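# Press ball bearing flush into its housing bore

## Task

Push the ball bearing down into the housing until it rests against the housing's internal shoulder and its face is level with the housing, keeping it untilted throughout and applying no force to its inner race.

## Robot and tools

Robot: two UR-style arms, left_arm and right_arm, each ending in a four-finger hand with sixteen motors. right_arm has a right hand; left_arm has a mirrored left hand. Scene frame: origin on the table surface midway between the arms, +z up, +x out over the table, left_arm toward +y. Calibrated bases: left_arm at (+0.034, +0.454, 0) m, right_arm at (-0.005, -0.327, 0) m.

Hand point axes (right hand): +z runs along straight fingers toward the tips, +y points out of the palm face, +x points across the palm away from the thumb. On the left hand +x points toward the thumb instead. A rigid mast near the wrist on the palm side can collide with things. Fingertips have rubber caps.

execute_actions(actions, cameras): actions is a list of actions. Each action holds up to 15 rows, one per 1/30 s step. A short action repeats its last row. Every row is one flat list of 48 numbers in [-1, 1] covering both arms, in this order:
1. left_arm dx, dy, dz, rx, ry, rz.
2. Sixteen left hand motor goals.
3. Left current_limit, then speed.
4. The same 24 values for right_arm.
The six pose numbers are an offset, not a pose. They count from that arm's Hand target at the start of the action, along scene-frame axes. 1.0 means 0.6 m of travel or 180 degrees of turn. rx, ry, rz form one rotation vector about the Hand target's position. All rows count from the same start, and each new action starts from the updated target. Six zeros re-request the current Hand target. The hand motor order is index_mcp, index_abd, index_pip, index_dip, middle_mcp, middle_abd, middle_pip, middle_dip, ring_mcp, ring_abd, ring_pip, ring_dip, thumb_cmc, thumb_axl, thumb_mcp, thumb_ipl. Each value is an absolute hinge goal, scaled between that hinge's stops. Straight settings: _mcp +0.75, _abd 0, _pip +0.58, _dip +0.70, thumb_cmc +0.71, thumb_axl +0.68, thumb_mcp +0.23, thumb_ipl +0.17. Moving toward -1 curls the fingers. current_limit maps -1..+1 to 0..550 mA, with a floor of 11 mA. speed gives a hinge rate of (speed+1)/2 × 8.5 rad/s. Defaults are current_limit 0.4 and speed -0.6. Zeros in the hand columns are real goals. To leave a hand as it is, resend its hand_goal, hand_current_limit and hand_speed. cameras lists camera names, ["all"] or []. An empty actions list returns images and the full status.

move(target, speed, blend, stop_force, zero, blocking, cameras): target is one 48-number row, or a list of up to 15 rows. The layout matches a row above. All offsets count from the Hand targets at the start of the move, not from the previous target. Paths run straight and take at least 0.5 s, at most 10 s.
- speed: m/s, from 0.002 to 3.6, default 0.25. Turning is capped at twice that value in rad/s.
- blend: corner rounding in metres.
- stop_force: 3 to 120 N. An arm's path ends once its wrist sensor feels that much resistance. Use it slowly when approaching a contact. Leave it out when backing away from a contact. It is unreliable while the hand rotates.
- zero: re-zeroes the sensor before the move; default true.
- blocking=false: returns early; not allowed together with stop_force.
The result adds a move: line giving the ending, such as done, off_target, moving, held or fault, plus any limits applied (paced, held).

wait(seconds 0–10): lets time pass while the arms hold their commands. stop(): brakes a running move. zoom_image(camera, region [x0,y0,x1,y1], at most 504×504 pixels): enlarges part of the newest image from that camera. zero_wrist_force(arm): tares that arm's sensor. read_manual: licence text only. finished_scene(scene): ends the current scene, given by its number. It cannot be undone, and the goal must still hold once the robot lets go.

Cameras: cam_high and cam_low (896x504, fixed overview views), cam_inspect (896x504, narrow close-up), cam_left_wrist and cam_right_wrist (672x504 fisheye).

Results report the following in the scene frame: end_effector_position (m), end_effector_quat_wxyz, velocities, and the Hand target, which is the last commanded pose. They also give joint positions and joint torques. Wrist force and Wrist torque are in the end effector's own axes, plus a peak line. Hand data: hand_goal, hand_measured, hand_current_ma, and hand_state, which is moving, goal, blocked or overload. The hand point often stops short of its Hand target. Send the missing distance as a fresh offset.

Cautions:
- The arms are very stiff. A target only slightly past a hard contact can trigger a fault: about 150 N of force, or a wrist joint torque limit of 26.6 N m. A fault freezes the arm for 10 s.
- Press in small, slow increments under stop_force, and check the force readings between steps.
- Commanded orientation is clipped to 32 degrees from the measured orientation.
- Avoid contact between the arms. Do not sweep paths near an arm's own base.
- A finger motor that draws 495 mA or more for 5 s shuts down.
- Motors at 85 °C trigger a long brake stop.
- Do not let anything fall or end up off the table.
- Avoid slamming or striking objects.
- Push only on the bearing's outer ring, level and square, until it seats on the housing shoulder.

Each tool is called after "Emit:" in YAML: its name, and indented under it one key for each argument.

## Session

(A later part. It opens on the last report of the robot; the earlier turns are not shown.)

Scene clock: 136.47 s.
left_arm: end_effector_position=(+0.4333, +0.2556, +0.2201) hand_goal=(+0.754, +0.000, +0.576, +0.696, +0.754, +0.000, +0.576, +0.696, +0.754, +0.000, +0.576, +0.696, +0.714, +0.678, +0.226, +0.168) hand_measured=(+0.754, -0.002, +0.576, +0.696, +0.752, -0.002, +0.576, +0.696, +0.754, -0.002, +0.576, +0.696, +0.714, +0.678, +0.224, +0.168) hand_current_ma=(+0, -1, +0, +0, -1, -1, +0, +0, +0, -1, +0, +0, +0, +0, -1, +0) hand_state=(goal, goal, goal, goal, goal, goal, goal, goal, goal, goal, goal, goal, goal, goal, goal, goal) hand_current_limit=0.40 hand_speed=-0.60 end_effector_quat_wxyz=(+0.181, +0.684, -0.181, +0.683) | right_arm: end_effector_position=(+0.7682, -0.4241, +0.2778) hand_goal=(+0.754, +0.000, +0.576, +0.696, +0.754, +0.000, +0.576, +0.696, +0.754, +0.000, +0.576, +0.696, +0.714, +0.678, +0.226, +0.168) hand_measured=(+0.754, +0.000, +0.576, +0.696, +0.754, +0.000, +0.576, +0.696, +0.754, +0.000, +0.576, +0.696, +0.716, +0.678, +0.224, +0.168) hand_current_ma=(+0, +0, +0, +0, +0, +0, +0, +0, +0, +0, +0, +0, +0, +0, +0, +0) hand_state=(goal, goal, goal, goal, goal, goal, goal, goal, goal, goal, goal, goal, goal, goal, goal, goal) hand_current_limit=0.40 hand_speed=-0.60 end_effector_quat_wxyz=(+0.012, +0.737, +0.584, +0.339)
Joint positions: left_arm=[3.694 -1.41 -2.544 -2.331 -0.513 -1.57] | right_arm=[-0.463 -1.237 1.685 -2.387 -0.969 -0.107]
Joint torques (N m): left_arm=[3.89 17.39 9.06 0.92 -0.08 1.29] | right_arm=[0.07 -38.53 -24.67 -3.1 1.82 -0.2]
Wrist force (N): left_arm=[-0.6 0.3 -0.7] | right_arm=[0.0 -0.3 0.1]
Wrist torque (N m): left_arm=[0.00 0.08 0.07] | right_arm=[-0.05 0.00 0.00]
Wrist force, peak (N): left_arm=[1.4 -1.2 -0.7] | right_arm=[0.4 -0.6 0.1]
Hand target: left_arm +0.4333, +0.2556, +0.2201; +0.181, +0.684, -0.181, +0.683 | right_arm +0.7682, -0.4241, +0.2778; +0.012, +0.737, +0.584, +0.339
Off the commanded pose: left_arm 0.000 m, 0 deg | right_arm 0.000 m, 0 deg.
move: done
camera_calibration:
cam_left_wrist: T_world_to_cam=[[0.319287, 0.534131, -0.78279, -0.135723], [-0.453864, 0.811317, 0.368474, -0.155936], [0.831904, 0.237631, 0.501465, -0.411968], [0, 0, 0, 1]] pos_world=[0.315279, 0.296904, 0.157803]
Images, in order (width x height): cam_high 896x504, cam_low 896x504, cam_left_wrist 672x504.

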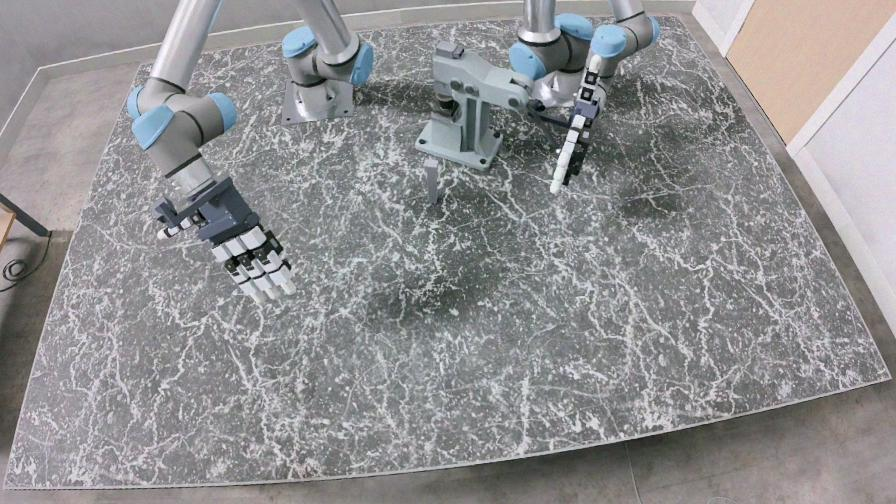

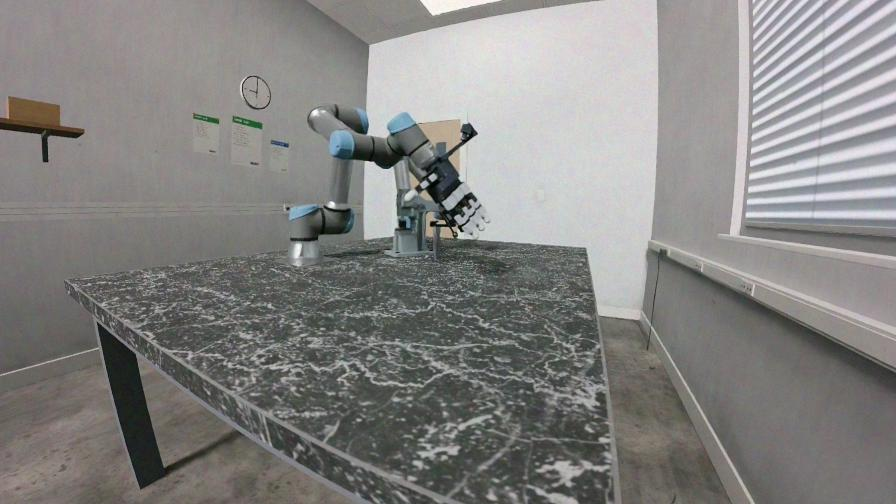

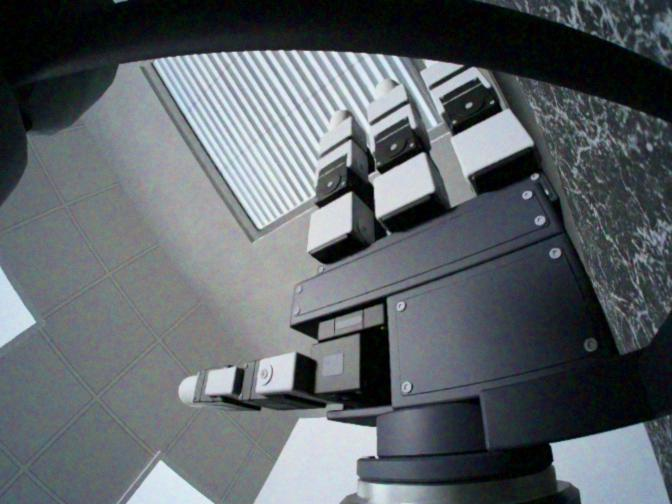

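Emit:
move:
  target:
    - [-0.0148,-0.026,-0.055,0,0,0,0.754,0,0.576,0.696,0.754,0,0.576,0.696,0.754,0,0.576,0.696,0.714,0.678,0.226,0.168,0.4,-0.6,0,0,0,0,0,0,0.754,0,0.576,0.696,0.754,0,0.576,0.696,0.754,0,0.576,0.696,0.714,0.678,0.226,0.168,0.4,-0.6]
    - [-0.0276,-0.0487,-0.085,0,0,0,0.754,0,0.576,0.696,0.754,0,0.576,0.696,0.754,0,0.576,0.696,0.714,0.678,0.226,0.168,0.4,-0.6,0,0,0,0,0,0,0.754,0,0.576,0.696,0.754,0,0.576,0.696,0.754,0,0.576,0.696,0.714,0.678,0.226,0.168,0.4,-0.6]
  speed: 0.04
  blend: [0.005,0]
  stop_force: 6
  cameras: ["cam_high","cam_low","cam_left_wrist","cam_inspect"]

Scene clock: 147.30 s.
left_arm: end_effector_position=(+0.4232, +0.2381, +0.1846) hand_goal=(+0.754, +0.000, +0.576, +0.696, +0.754, +0.000, +0.576, +0.696, +0.754, +0.000, +0.576, +0.696, +0.714, +0.678, +0.226, +0.168) hand_measured=(+0.754, -0.002, +0.576, +0.696, +0.752, -0.002, +0.576, +0.696, +0.754, -0.002, +0.576, +0.696, +0.714, +0.678, +0.224, +0.168) hand_current_ma=(+0, -1, +0, +0, -1, -1, +0, +0, +0, -1, +0, +0, +0, +0, -1, +0) hand_state=(goal, goal, goal, goal, goal, goal, goal, goal, goal, goal, goal, goal, goal, goal, goal, goal) hand_current_limit=0.40 hand_speed=-0.60 end_effector_quat_wxyz=(+0.181, +0.684, -0.181, +0.683) | right_arm: end_effector_position=(+0.7682, -0.4241, +0.2778) hand_goal=(+0.754, +0.000, +0.576, +0.696, +0.754, +0.000, +0.576, +0.696, +0.754, +0.000, +0.576, +0.696, +0.714, +0.678, +0.226, +0.168) hand_measured=(+0.754, +0.000, +0.576, +0.696, +0.754, +0.000, +0.576, +0.696, +0.754, +0.000, +0.576, +0.696, +0.716, +0.678, +0.224, +0.168) hand_current_ma=(+0, +0, +0, +0, +0, +0, +0, +0, +0, +0, +0, +0, +0, +0, +0, +0) hand_state=(goal, goal, goal, goal, goal, goal, goal, goal, goal, goal, goal, goal, goal, goal, goal, goal) hand_current_limit=0.40 hand_speed=-0.60 end_effector_quat_wxyz=(+0.012, +0.737, +0.584, +0.339)
Joint positions: left_arm=[3.641 -1.503 -2.614 -2.169 -0.565 -1.57] | right_arm=[-0.463 -1.237 1.685 -2.387 -0.969 -0.107]
Joint torques (N m): left_arm=[-6.52 0.8 5.78 4.13 -1.53 1.32] | right_arm=[-0.71 -39.17 -23.93 -3 1.79 -0.23]
Wrist force (N): left_arm=[-0.3 0.1 -0.4] | right_arm=[0.1 -0.1 0.1]
Wrist torque (N m): left_arm=[-0.07 0.04 0.08] | right_arm=[-0.02 -0.01 0.00]
Wrist force, peak (N): left_arm=[5.8 -5.7 -0.5] | right_arm=[0.2 -0.6 0.1]
Hand target: left_arm +0.4232, +0.2381, +0.1846; +0.181, +0.684, -0.181, +0.683 (not the last commanded pose) | right_arm +0.7682, -0.4241, +0.2778; +0.012, +0.737, +0.584, +0.339
Off the commanded pose: left_arm 0.021 m, 0 deg | right_arm 0.000 m, 0 deg.
move: contact (left_arm); path passed 0 of 2 targets
camera_calibration:
cam_left_wrist: T_world_to_cam=[[0.319143, 0.534289, -0.782741, -0.150868], [-0.453798, 0.811242, 0.368719, -0.133307], [0.831995, 0.237532, 0.501361, -0.381643], [0, 0, 0, 1]] pos_world=[0.305179, 0.279404, 0.122403]
Images, in order (width x height): cam_high 896x504, cam_low 896x504, cam_inspect 896x504, cam_left_wrist 672x504.

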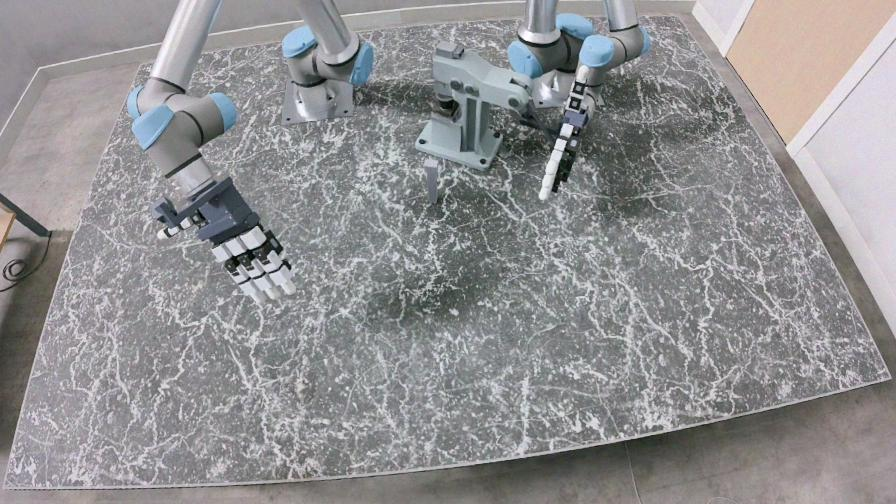

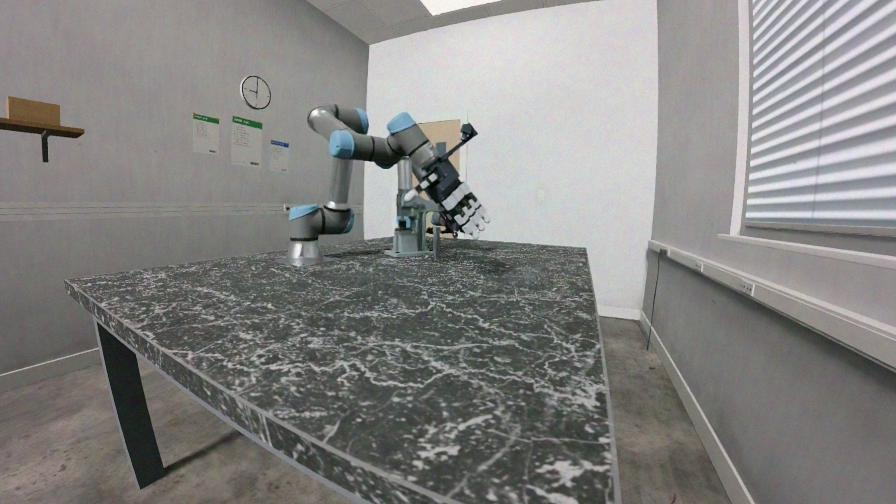

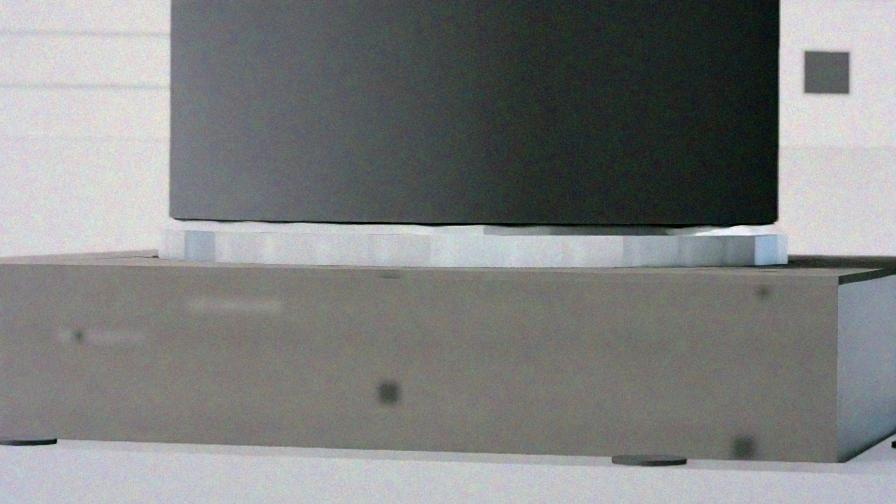

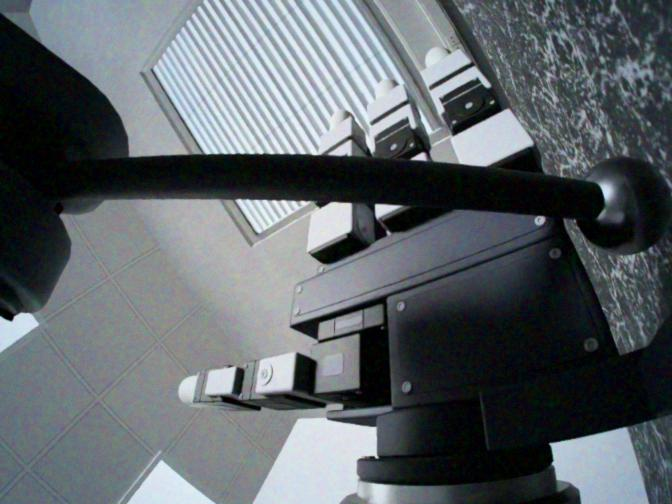

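Emit:
move:
  target:
    - [-0.011,-0.0194,-0.021,0,0,0,0.754,0,0.576,0.696,0.754,0,0.576,0.696,0.754,0,0.576,0.696,0.714,0.678,0.226,0.168,0.4,-0.6,0,0,0,0,0,0,0.754,0,0.576,0.696,0.754,0,0.576,0.696,0.754,0,0.576,0.696,0.714,0.678,0.226,0.168,0.4,-0.6]
    - [-0.0234,-0.0411,-0.0405,0,0,0,0.754,0,0.576,0.696,0.754,0,0.576,0.696,0.754,0,0.576,0.696,0.714,0.678,0.226,0.168,0.4,-0.6,0,0,0,0,0,0,0.754,0,0.576,0.696,0.754,0,0.576,0.696,0.754,0,0.576,0.696,0.714,0.678,0.226,0.168,0.4,-0.6]
  speed: 0.02
  blend: [0.003,0]
  stop_force: 30
  cameras: ["cam_high","cam_low","cam_left_wrist","cam_inspect"]

Scene clock: 153.57 s.
left_arm: end_effector_position=(+0.4092, +0.2134, +0.1603) hand_goal=(+0.754, +0.000, +0.576, +0.696, +0.754, +0.000, +0.576, +0.696, +0.754, +0.000, +0.576, +0.696, +0.714, +0.678, +0.226, +0.168) hand_measured=(+0.754, -0.002, +0.576, +0.696, +0.754, -0.002, +0.576, +0.696, +0.754, -0.002, +0.576, +0.696, +0.714, +0.678, +0.224, +0.168) hand_current_ma=(+0, -1, +0, +0, +0, -1, +0, +0, +0, -1, +0, +0, +0, +0, -1, +0) hand_state=(goal, goal, goal, goal, goal, goal, goal, goal, goal, goal, goal, goal, goal, goal, goal, goal) hand_current_limit=0.40 hand_speed=-0.60 end_effector_quat_wxyz=(+0.181, +0.684, -0.181, +0.683) | right_arm: end_effector_position=(+0.7682, -0.4241, +0.2778) hand_goal=(+0.754, +0.000, +0.576, +0.696, +0.754, +0.000, +0.576, +0.696, +0.754, +0.000, +0.576, +0.696, +0.714, +0.678, +0.226, +0.168) hand_measured=(+0.754, +0.000, +0.576, +0.696, +0.754, +0.000, +0.576, +0.696, +0.754, +0.000, +0.576, +0.696, +0.716, +0.678, +0.224, +0.168) hand_current_ma=(+0, +0, +0, +0, +0, +0, +0, +0, +0, +0, +0, +0, +0, +0, +0, +0) hand_state=(goal, goal, goal, goal, goal, goal, goal, goal, goal, goal, goal, goal, goal, goal, goal, goal) hand_current_limit=0.40 hand_speed=-0.60 end_effector_quat_wxyz=(+0.012, +0.737, +0.584, +0.339)
Joint positions: left_arm=[3.554 -1.577 -2.667 -2.041 -0.653 -1.57] | right_arm=[-0.463 -1.237 1.685 -2.387 -0.969 -0.107]
Joint torques (N m): left_arm=[3.5 18.72 15.03 -2.9 2.02 -1.8] | right_arm=[-0.3 -39.6 -23.71 -2.68 1.88 -0.19]
Wrist force (N): left_arm=[3.1 -6.2 -1.2] | right_arm=[0.1 -0.3 0.2]
Wrist torque (N m): left_arm=[-0.48 -0.24 0.71] | right_arm=[-0.06 -0.02 0.00]
Wrist force, peak (N): left_arm=[5.9 -8.6 -0.7] | right_arm=[0.4 -0.3 0.5]
Hand target: left_arm +0.4092, +0.2134, +0.1603; +0.181, +0.684, -0.181, +0.683 | right_arm +0.7682, -0.4241, +0.2778; +0.012, +0.737, +0.584, +0.339
Off the commanded pose: left_arm 0.000 m, 0 deg | right_arm 0.000 m, 0 deg.
move: done
camera_calibration:
cam_left_wrist: T_world_to_cam=[[0.319143, 0.534289, -0.782741, -0.152224], [-0.453798, 0.811242, 0.368719, -0.110663], [0.831995, 0.237532, 0.501361, -0.351945], [0, 0, 0, 1]] pos_world=[0.291179, 0.254704, 0.0981029]
Images, in order (width x height): cam_high 896x504, cam_low 896x504, cam_inspect 896x504, cam_left_wrist 672x504.

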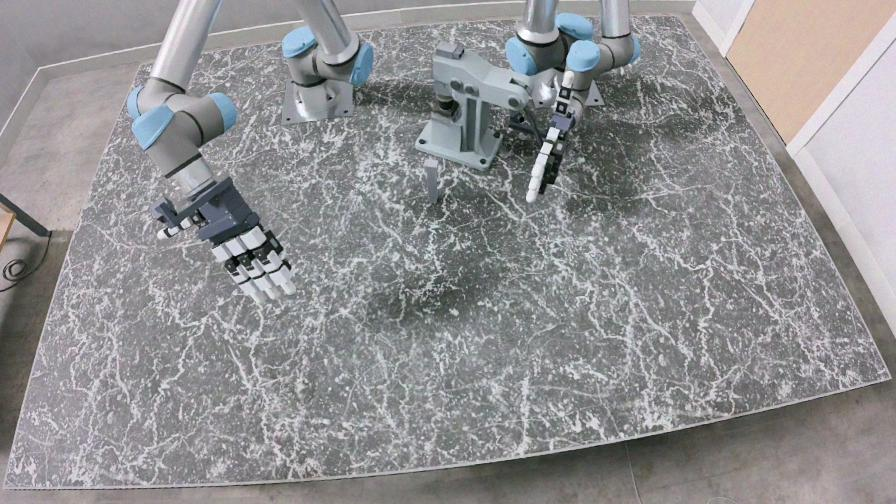

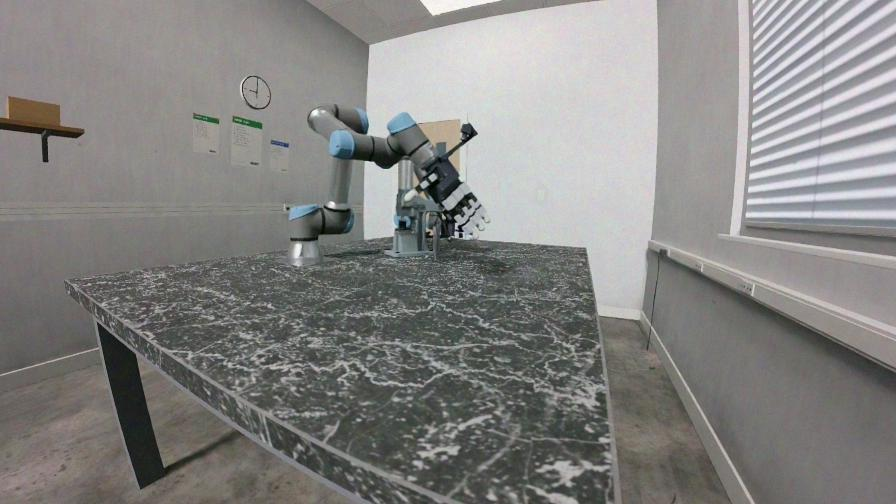

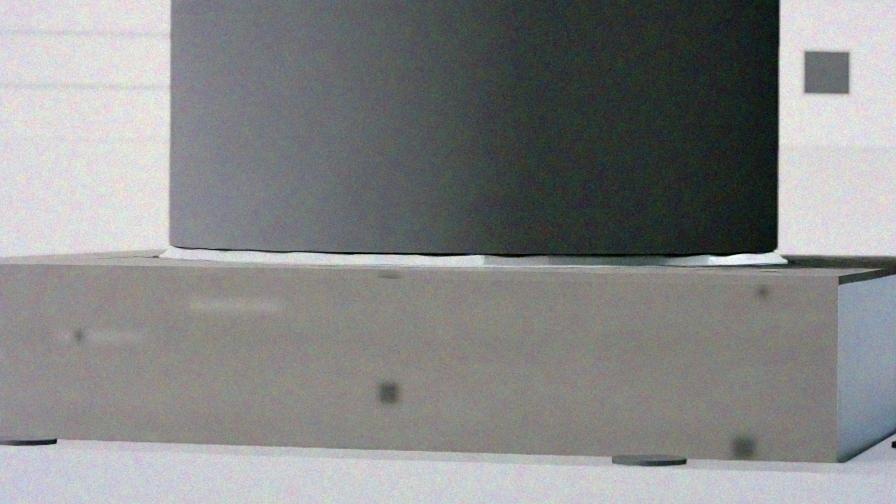

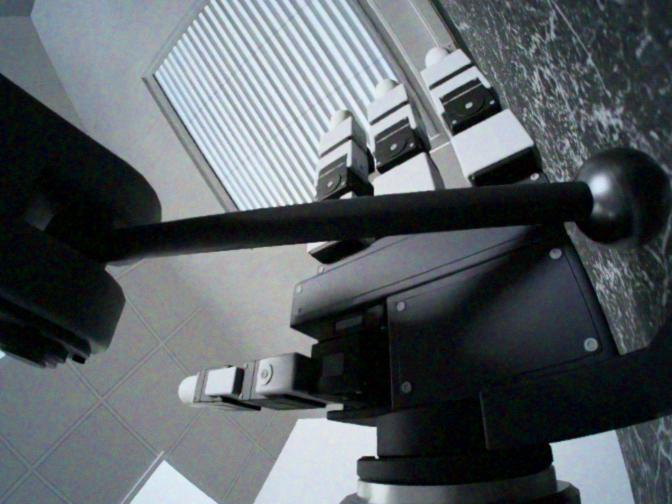

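Emit:
zoom_image:
  camera: "cam_inspect"
  region: [120, 220, 420, 300]

Emit:
zoom_image:
  camera: "cam_inspect"
  region: [560, 220, 860, 300]

Scaled by 1.680 from the camera's 896x504 image, which has a finer 1280x720 frame.

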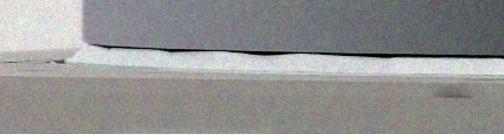

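Scaled by 1.680 from the camera's 896x504 image, which has a finer 1280x720 frame.

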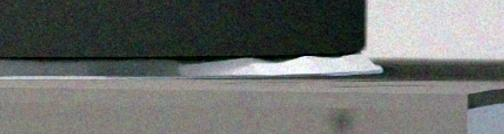

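Emit:
move:
  target:
    - [-0.0156,-0.0274,-0.0192,0,0,0,0.754,0,0.576,0.696,0.754,0,0.576,0.696,0.754,0,0.576,0.696,0.714,0.678,0.226,0.168,0.4,-0.6,0,0,0,0,0,0,0.754,0,0.576,0.696,0.754,0,0.576,0.696,0.754,0,0.576,0.696,0.714,0.678,0.226,0.168,0.4,-0.6]
  speed: 0.012
  stop_force: 25
  cameras: ["cam_left_wrist","cam_inspect"]

Emit:
zoom_image:
  camera: "cam_inspect"
  region: [120, 220, 420, 300]

Emit:
zoom_image:
  camera: "cam_inspect"
  region: [560, 220, 860, 300]

Scene clock: 159.07 s.
left_arm: end_effector_position=(+0.3998, +0.1970, +0.1488) hand_goal=(+0.754, +0.000, +0.576, +0.696, +0.754, +0.000, +0.576, +0.696, +0.754, +0.000, +0.576, +0.696, +0.714, +0.678, +0.226, +0.168) hand_measured=(+0.754, -0.002, +0.576, +0.696, +0.754, -0.002, +0.576, +0.696, +0.754, -0.002, +0.576, +0.696, +0.714, +0.678, +0.224, +0.168) hand_current_ma=(+0, -1, +0, +0, +0, -1, +0, +0, +0, -1, +0, +0, +0, +0, -1, +0) hand_state=(goal, goal, goal, goal, goal, goal, goal, goal, goal, goal, goal, goal, goal, goal, goal, goal) hand_current_limit=0.40 hand_speed=-0.60 end_effector_quat_wxyz=(+0.181, +0.684, -0.181, +0.683) | right_arm: end_effector_position=(+0.7682, -0.4241, +0.2778) hand_goal=(+0.754, +0.000, +0.576, +0.696, +0.754, +0.000, +0.576, +0.696, +0.754, +0.000, +0.576, +0.696, +0.714, +0.678, +0.226, +0.168) hand_measured=(+0.754, +0.000, +0.576, +0.696, +0.754, +0.000, +0.576, +0.696, +0.754, +0.000, +0.576, +0.696, +0.716, +0.678, +0.224, +0.168) hand_current_ma=(+0, +0, +0, +0, +0, +0, +0, +0, +0, +0, +0, +0, +0, +0, +0, +0) hand_state=(goal, goal, goal, goal, goal, goal, goal, goal, goal, goal, goal, goal, goal, goal, goal, goal) hand_current_limit=0.40 hand_speed=-0.60 end_effector_quat_wxyz=(+0.012, +0.737, +0.584, +0.339)
Joint positions: left_arm=[3.486 -1.619 -2.691 -1.974 -0.721 -1.57] | right_arm=[-0.463 -1.237 1.685 -2.387 -0.969 -0.107]
Joint torques (N m): left_arm=[-0.9 17.52 9.31 -4.43 3.18 -1.56] | right_arm=[0.43 -40.04 -24.01 -3.11 1.74 0.12]
Wrist force (N): left_arm=[9.0 -16.7 -0.5] | right_arm=[0.3 0.0 0.2]
Wrist torque (N m): left_arm=[-1.34 -0.58 1.75] | right_arm=[-0.01 -0.05 0.01]
Wrist force, peak (N): left_arm=[10.3 -17.9 -1.3] | right_arm=[0.4 -0.3 0.5]
Hand target: left_arm +0.3998, +0.1970, +0.1488; +0.181, +0.684, -0.181, +0.683 | right_arm +0.7682, -0.4241, +0.2778; +0.012, +0.737, +0.584, +0.339
Off the commanded pose: left_arm 0.000 m, 0 deg | right_arm 0.000 m, 0 deg.
move: done
camera_calibration:
cam_left_wrist: T_world_to_cam=[[0.319143, 0.534289, -0.782741, -0.149541], [-0.453798, 0.811242, 0.368719, -0.0973469], [0.831995, 0.237532, 0.501361, -0.334412], [0, 0, 0, 1]] pos_world=[0.281779, 0.238304, 0.0865029]
Images, in order (width x height): cam_inspect 896x504, cam_left_wrist 672x504.

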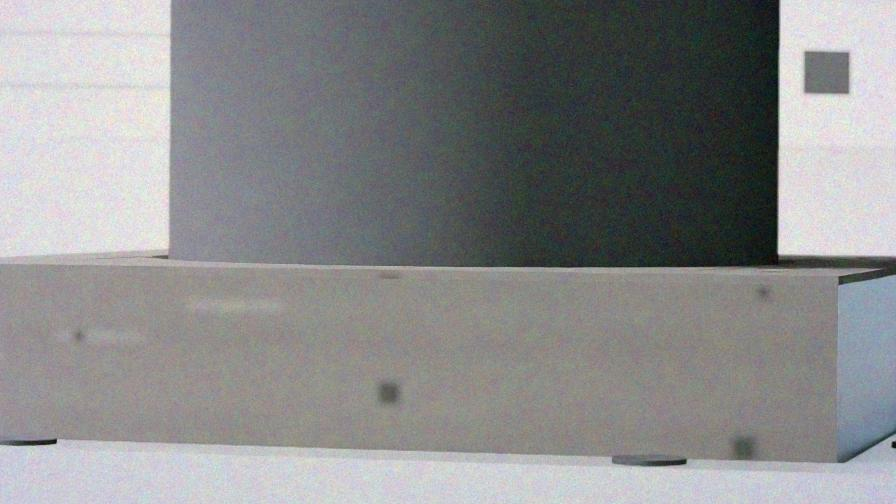

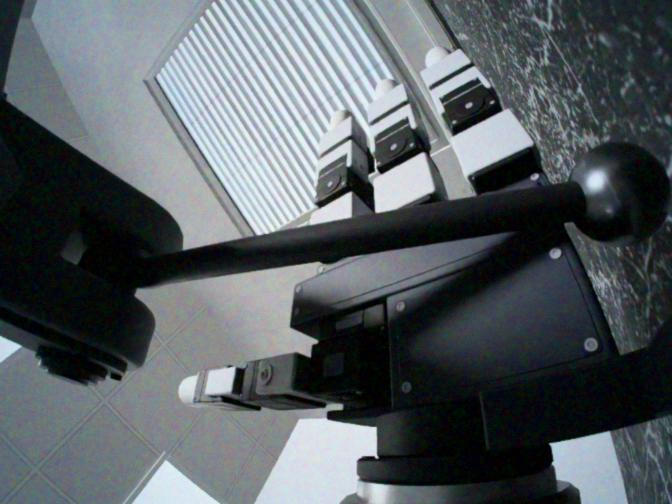

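Scaled by 1.680 from the camera's 896x504 image, which has a finer 1280x720 frame.

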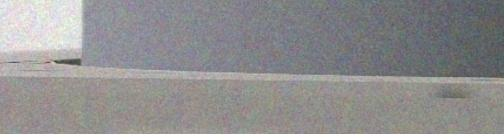

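Scaled by 1.680 from the camera's 896x504 image, which has a finer 1280x720 frame.

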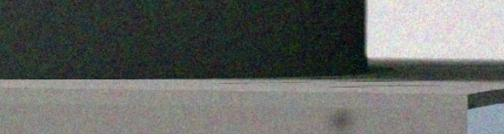

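Emit:
move:
  target:
    - [-0.0116,-0.0204,-0.0142,0,0,0,0.754,0,0.576,0.696,0.754,0,0.576,0.696,0.754,0,0.576,0.696,0.714,0.678,0.226,0.168,0.4,-0.6,0,0,0,0,0,0,0.754,0,0.576,0.696,0.754,0,0.576,0.696,0.754,0,0.576,0.696,0.714,0.678,0.226,0.168,0.4,-0.6]
  speed: 0.008
  stop_force: 15
  cameras: ["cam_inspect"]

Emit:
zoom_image:
  camera: "cam_inspect"
  region: [120, 220, 420, 300]

Scene clock: 162.07 s.
left_arm: end_effector_position=(+0.3972, +0.1924, +0.1456) hand_goal=(+0.754, +0.000, +0.576, +0.696, +0.754, +0.000, +0.576, +0.696, +0.754, +0.000, +0.576, +0.696, +0.714, +0.678, +0.226, +0.168) hand_measured=(+0.754, -0.002, +0.576, +0.696, +0.754, -0.002, +0.576, +0.696, +0.754, -0.002, +0.576, +0.696, +0.714, +0.678, +0.224, +0.168) hand_current_ma=(+0, -1, +0, +0, +0, -1, +0, +0, +0, -1, +0, +0, +0, +0, -1, +0) hand_state=(goal, goal, goal, goal, goal, goal, goal, goal, goal, goal, goal, goal, goal, goal, goal, goal) hand_current_limit=0.40 hand_speed=-0.60 end_effector_quat_wxyz=(+0.181, +0.684, -0.181, +0.683) | right_arm: end_effector_position=(+0.7682, -0.4241, +0.2778) hand_goal=(+0.754, +0.000, +0.576, +0.696, +0.754, +0.000, +0.576, +0.696, +0.754, +0.000, +0.576, +0.696, +0.714, +0.678, +0.226, +0.168) hand_measured=(+0.754, +0.000, +0.576, +0.696, +0.754, +0.000, +0.576, +0.696, +0.754, +0.000, +0.576, +0.696, +0.716, +0.678, +0.224, +0.168) hand_current_ma=(+0, +0, +0, +0, +0, +0, +0, +0, +0, +0, +0, +0, +0, +0, +0, +0) hand_state=(goal, goal, goal, goal, goal, goal, goal, goal, goal, goal, goal, goal, goal, goal, goal, goal) hand_current_limit=0.40 hand_speed=-0.60 end_effector_quat_wxyz=(+0.012, +0.737, +0.584, +0.339)
Joint positions: left_arm=[3.466 -1.633 -2.697 -1.955 -0.741 -1.57] | right_arm=[-0.463 -1.237 1.685 -2.387 -0.969 -0.107]
Joint torques (N m): left_arm=[-2.5 16.3 4.25 -5.26 2.41 -0.3] | right_arm=[0.54 -39.8 -23.84 -2.93 1.59 -0.11]
Wrist force (N): left_arm=[11.1 -26.1 1.3] | right_arm=[0.2 -0.3 0.1]
Wrist torque (N m): left_arm=[-2.12 -0.54 2.50] | right_arm=[-0.05 -0.03 0.01]
Wrist force, peak (N): left_arm=[17.1 -29.8 -1.4] | right_arm=[0.4 -0.5 0.0]
Hand target: left_arm +0.3972, +0.1924, +0.1456; +0.181, +0.684, -0.181, +0.683 (not the last commanded pose) | right_arm +0.7682, -0.4241, +0.2778; +0.012, +0.737, +0.584, +0.339
Off the commanded pose: left_arm 0.010 m, 0 deg | right_arm 0.000 m, 0 deg.
move: contact (left_arm)
Images, in order (width x height): cam_inspect 896x504.

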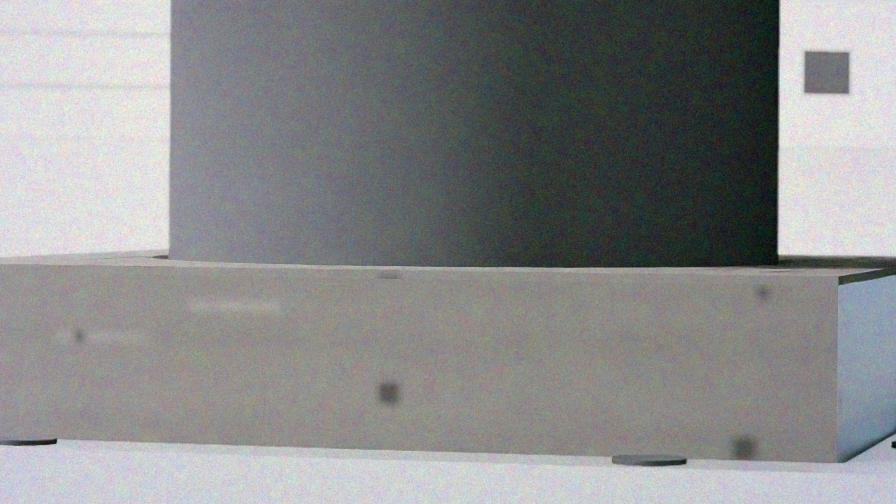

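Scaled by 1.680 from the camera's 896x504 image, which has a finer 1280x720 frame.

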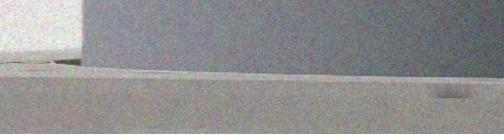

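Emit:
move:
  target:
    - [0.033,0.058,0.04,0,0,0,0.754,0,0.576,0.696,0.754,0,0.576,0.696,0.754,0,0.576,0.696,0.714,0.678,0.226,0.168,0.4,-0.6,0,0,0,0,0,0,0.754,0,0.576,0.696,0.754,0,0.576,0.696,0.754,0,0.576,0.696,0.714,0.678,0.226,0.168,0.4,-0.6]
    - [0.1,0.18,0.25,0,0,0,0.754,0,0.576,0.696,0.754,0,0.576,0.696,0.754,0,0.576,0.696,0.714,0.678,0.226,0.168,0.4,-0.6,0,0,0,0,0,0,0.754,0,0.576,0.696,0.754,0,0.576,0.696,0.754,0,0.576,0.696,0.714,0.678,0.226,0.168,0.4,-0.6]
  speed: 0.1
  blend: [0.01,0]
  cameras: ["cam_inspect","cam_high","cam_low","cam_left_wrist"]

Emit:
zoom_image:
  camera: "cam_high"
  region: [410, 20, 610, 200]

Emit:
zoom_image:
  camera: "cam_low"
  region: [385, 170, 505, 270]

Scene clock: 166.33 s.
left_arm: end_effector_position=(+0.4572, +0.3004, +0.2956) hand_goal=(+0.754, +0.000, +0.576, +0.696, +0.754, +0.000, +0.576, +0.696, +0.754, +0.000, +0.576, +0.696, +0.714, +0.678, +0.226, +0.168) hand_measured=(+0.754, -0.002, +0.576, +0.696, +0.754, -0.002, +0.576, +0.696, +0.754, -0.002, +0.576, +0.696, +0.714, +0.678, +0.224, +0.168) hand_current_ma=(+0, -1, +0, +0, +0, -1, +0, +0, +0, -1, +0, +0, +0, +0, -1, +0) hand_state=(goal, goal, goal, goal, goal, goal, goal, goal, goal, goal, goal, goal, goal, goal, goal, goal) hand_current_limit=0.40 hand_speed=-0.60 end_effector_quat_wxyz=(+0.181, +0.684, -0.181, +0.683) | right_arm: end_effector_position=(+0.7682, -0.4241, +0.2778) hand_goal=(+0.754, +0.000, +0.576, +0.696, +0.754, +0.000, +0.576, +0.696, +0.754, +0.000, +0.576, +0.696, +0.714, +0.678, +0.226, +0.168) hand_measured=(+0.754, +0.000, +0.576, +0.696, +0.754, +0.000, +0.576, +0.696, +0.754, +0.000, +0.576, +0.696, +0.716, +0.678, +0.224, +0.168) hand_current_ma=(+0, +0, +0, +0, +0, +0, +0, +0, +0, +0, +0, +0, +0, +0, +0, +0) hand_state=(goal, goal, goal, goal, goal, goal, goal, goal, goal, goal, goal, goal, goal, goal, goal, goal) hand_current_limit=0.40 hand_speed=-0.60 end_effector_quat_wxyz=(+0.012, +0.737, +0.584, +0.339)
Joint positions: left_arm=[3.803 -1.323 -2.359 -2.604 -0.404 -1.568] | right_arm=[-0.463 -1.237 1.685 -2.387 -0.969 -0.107]
Joint torques (N m): left_arm=[-4.03 -1.01 25.1 2.73 -1.07 -1.19] | right_arm=[-0.04 -40.79 -24 -2.94 1.89 -0.25]
Wrist force (N): left_arm=[-0.4 0.1 -0.5] | right_arm=[0.0 0.0 0.2]
Wrist torque (N m): left_arm=[-0.05 0.04 0.00] | right_arm=[-0.01 0.00 0.00]
Wrist force, peak (N): left_arm=[12.0 -25.9 1.5] | right_arm=[0.2 -0.5 0.5]
Hand target: left_arm +0.4572, +0.3004, +0.2956; +0.181, +0.684, -0.181, +0.683 | right_arm +0.7682, -0.4241, +0.2778; +0.012, +0.737, +0.584, +0.339
Off the commanded pose: left_arm 0.000 m, 0 deg | right_arm 0.000 m, 0 deg.
move: done
camera_calibration:
cam_left_wrist: T_world_to_cam=[[0.319224, 0.534466, -0.782587, -0.108323], [-0.453952, 0.811126, 0.368786, -0.209233], [0.83188, 0.237531, 0.501553, -0.480335], [0, 0, 0, 1]] pos_world=[0.339179, 0.341704, 0.233303]
Images, in order (width x height): cam_high 896x504, cam_low 896x504, cam_inspect 896x504, cam_left_wrist 672x504.

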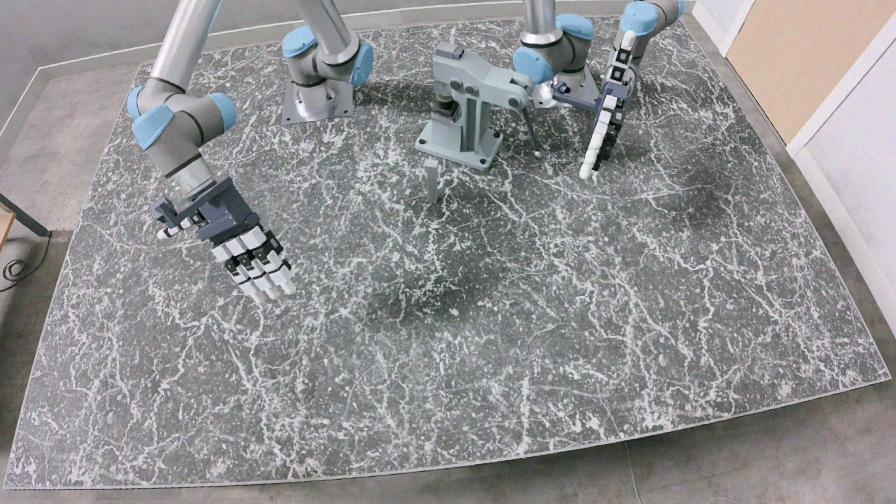

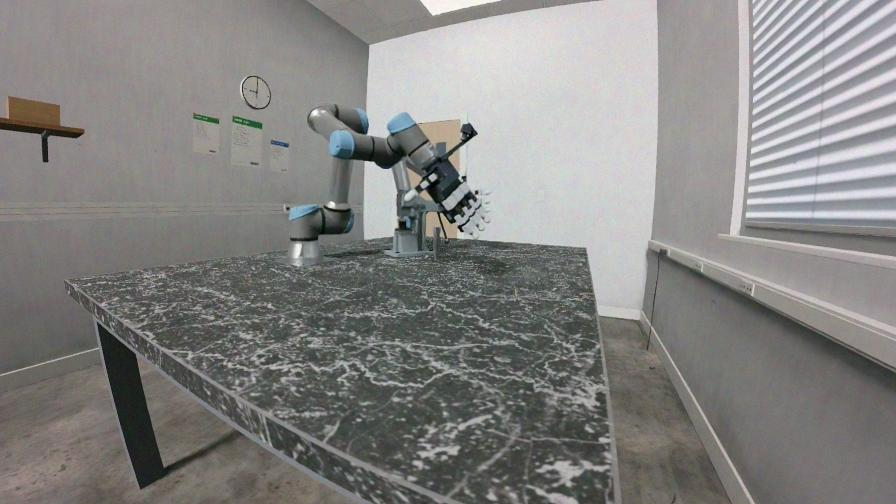

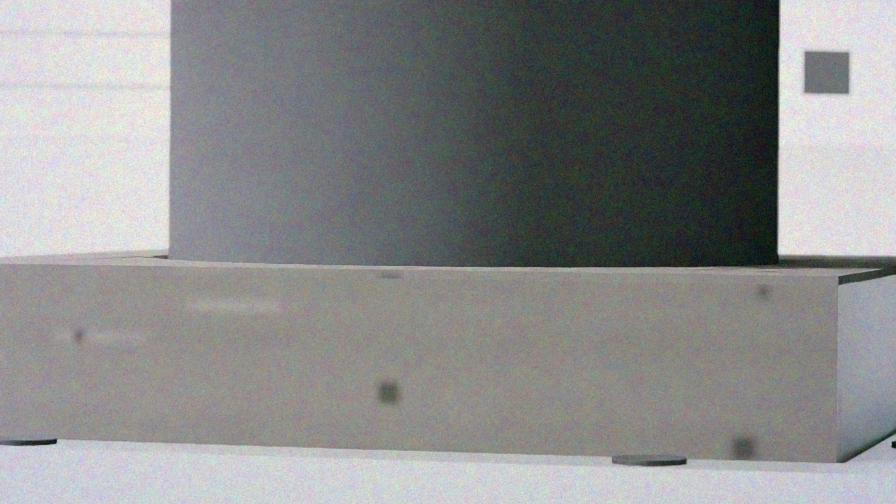

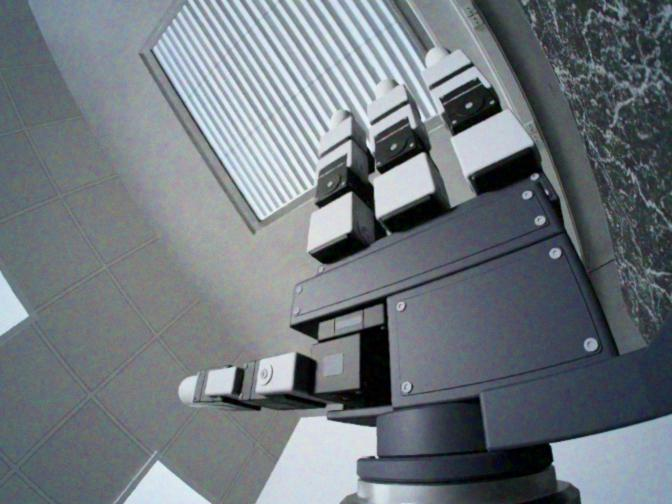

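Scaled by 2.520 from the camera's 896x504 image, which has a finer 1280x720 frame.

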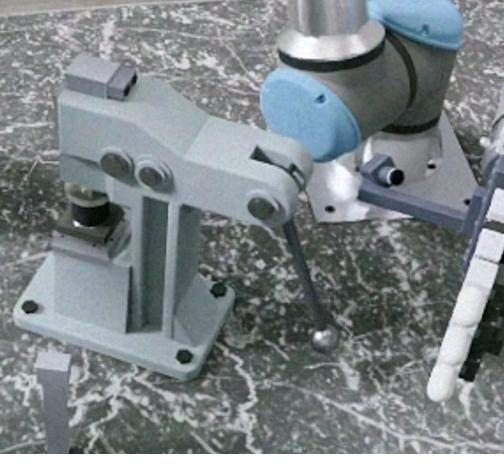

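Scaled by 4.200 from the camera's 896x504 image, which has a finer 1280x720 frame.

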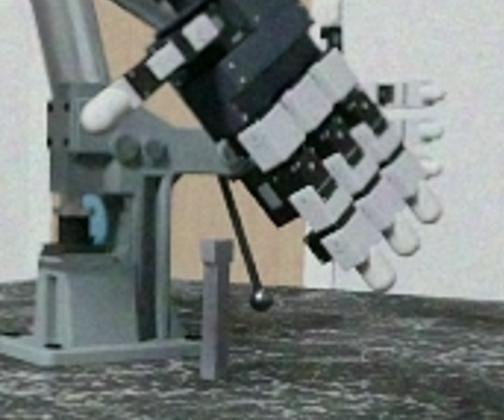

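Emit:
finished_scene:
  scene: 1

The scene is finished: the task was done.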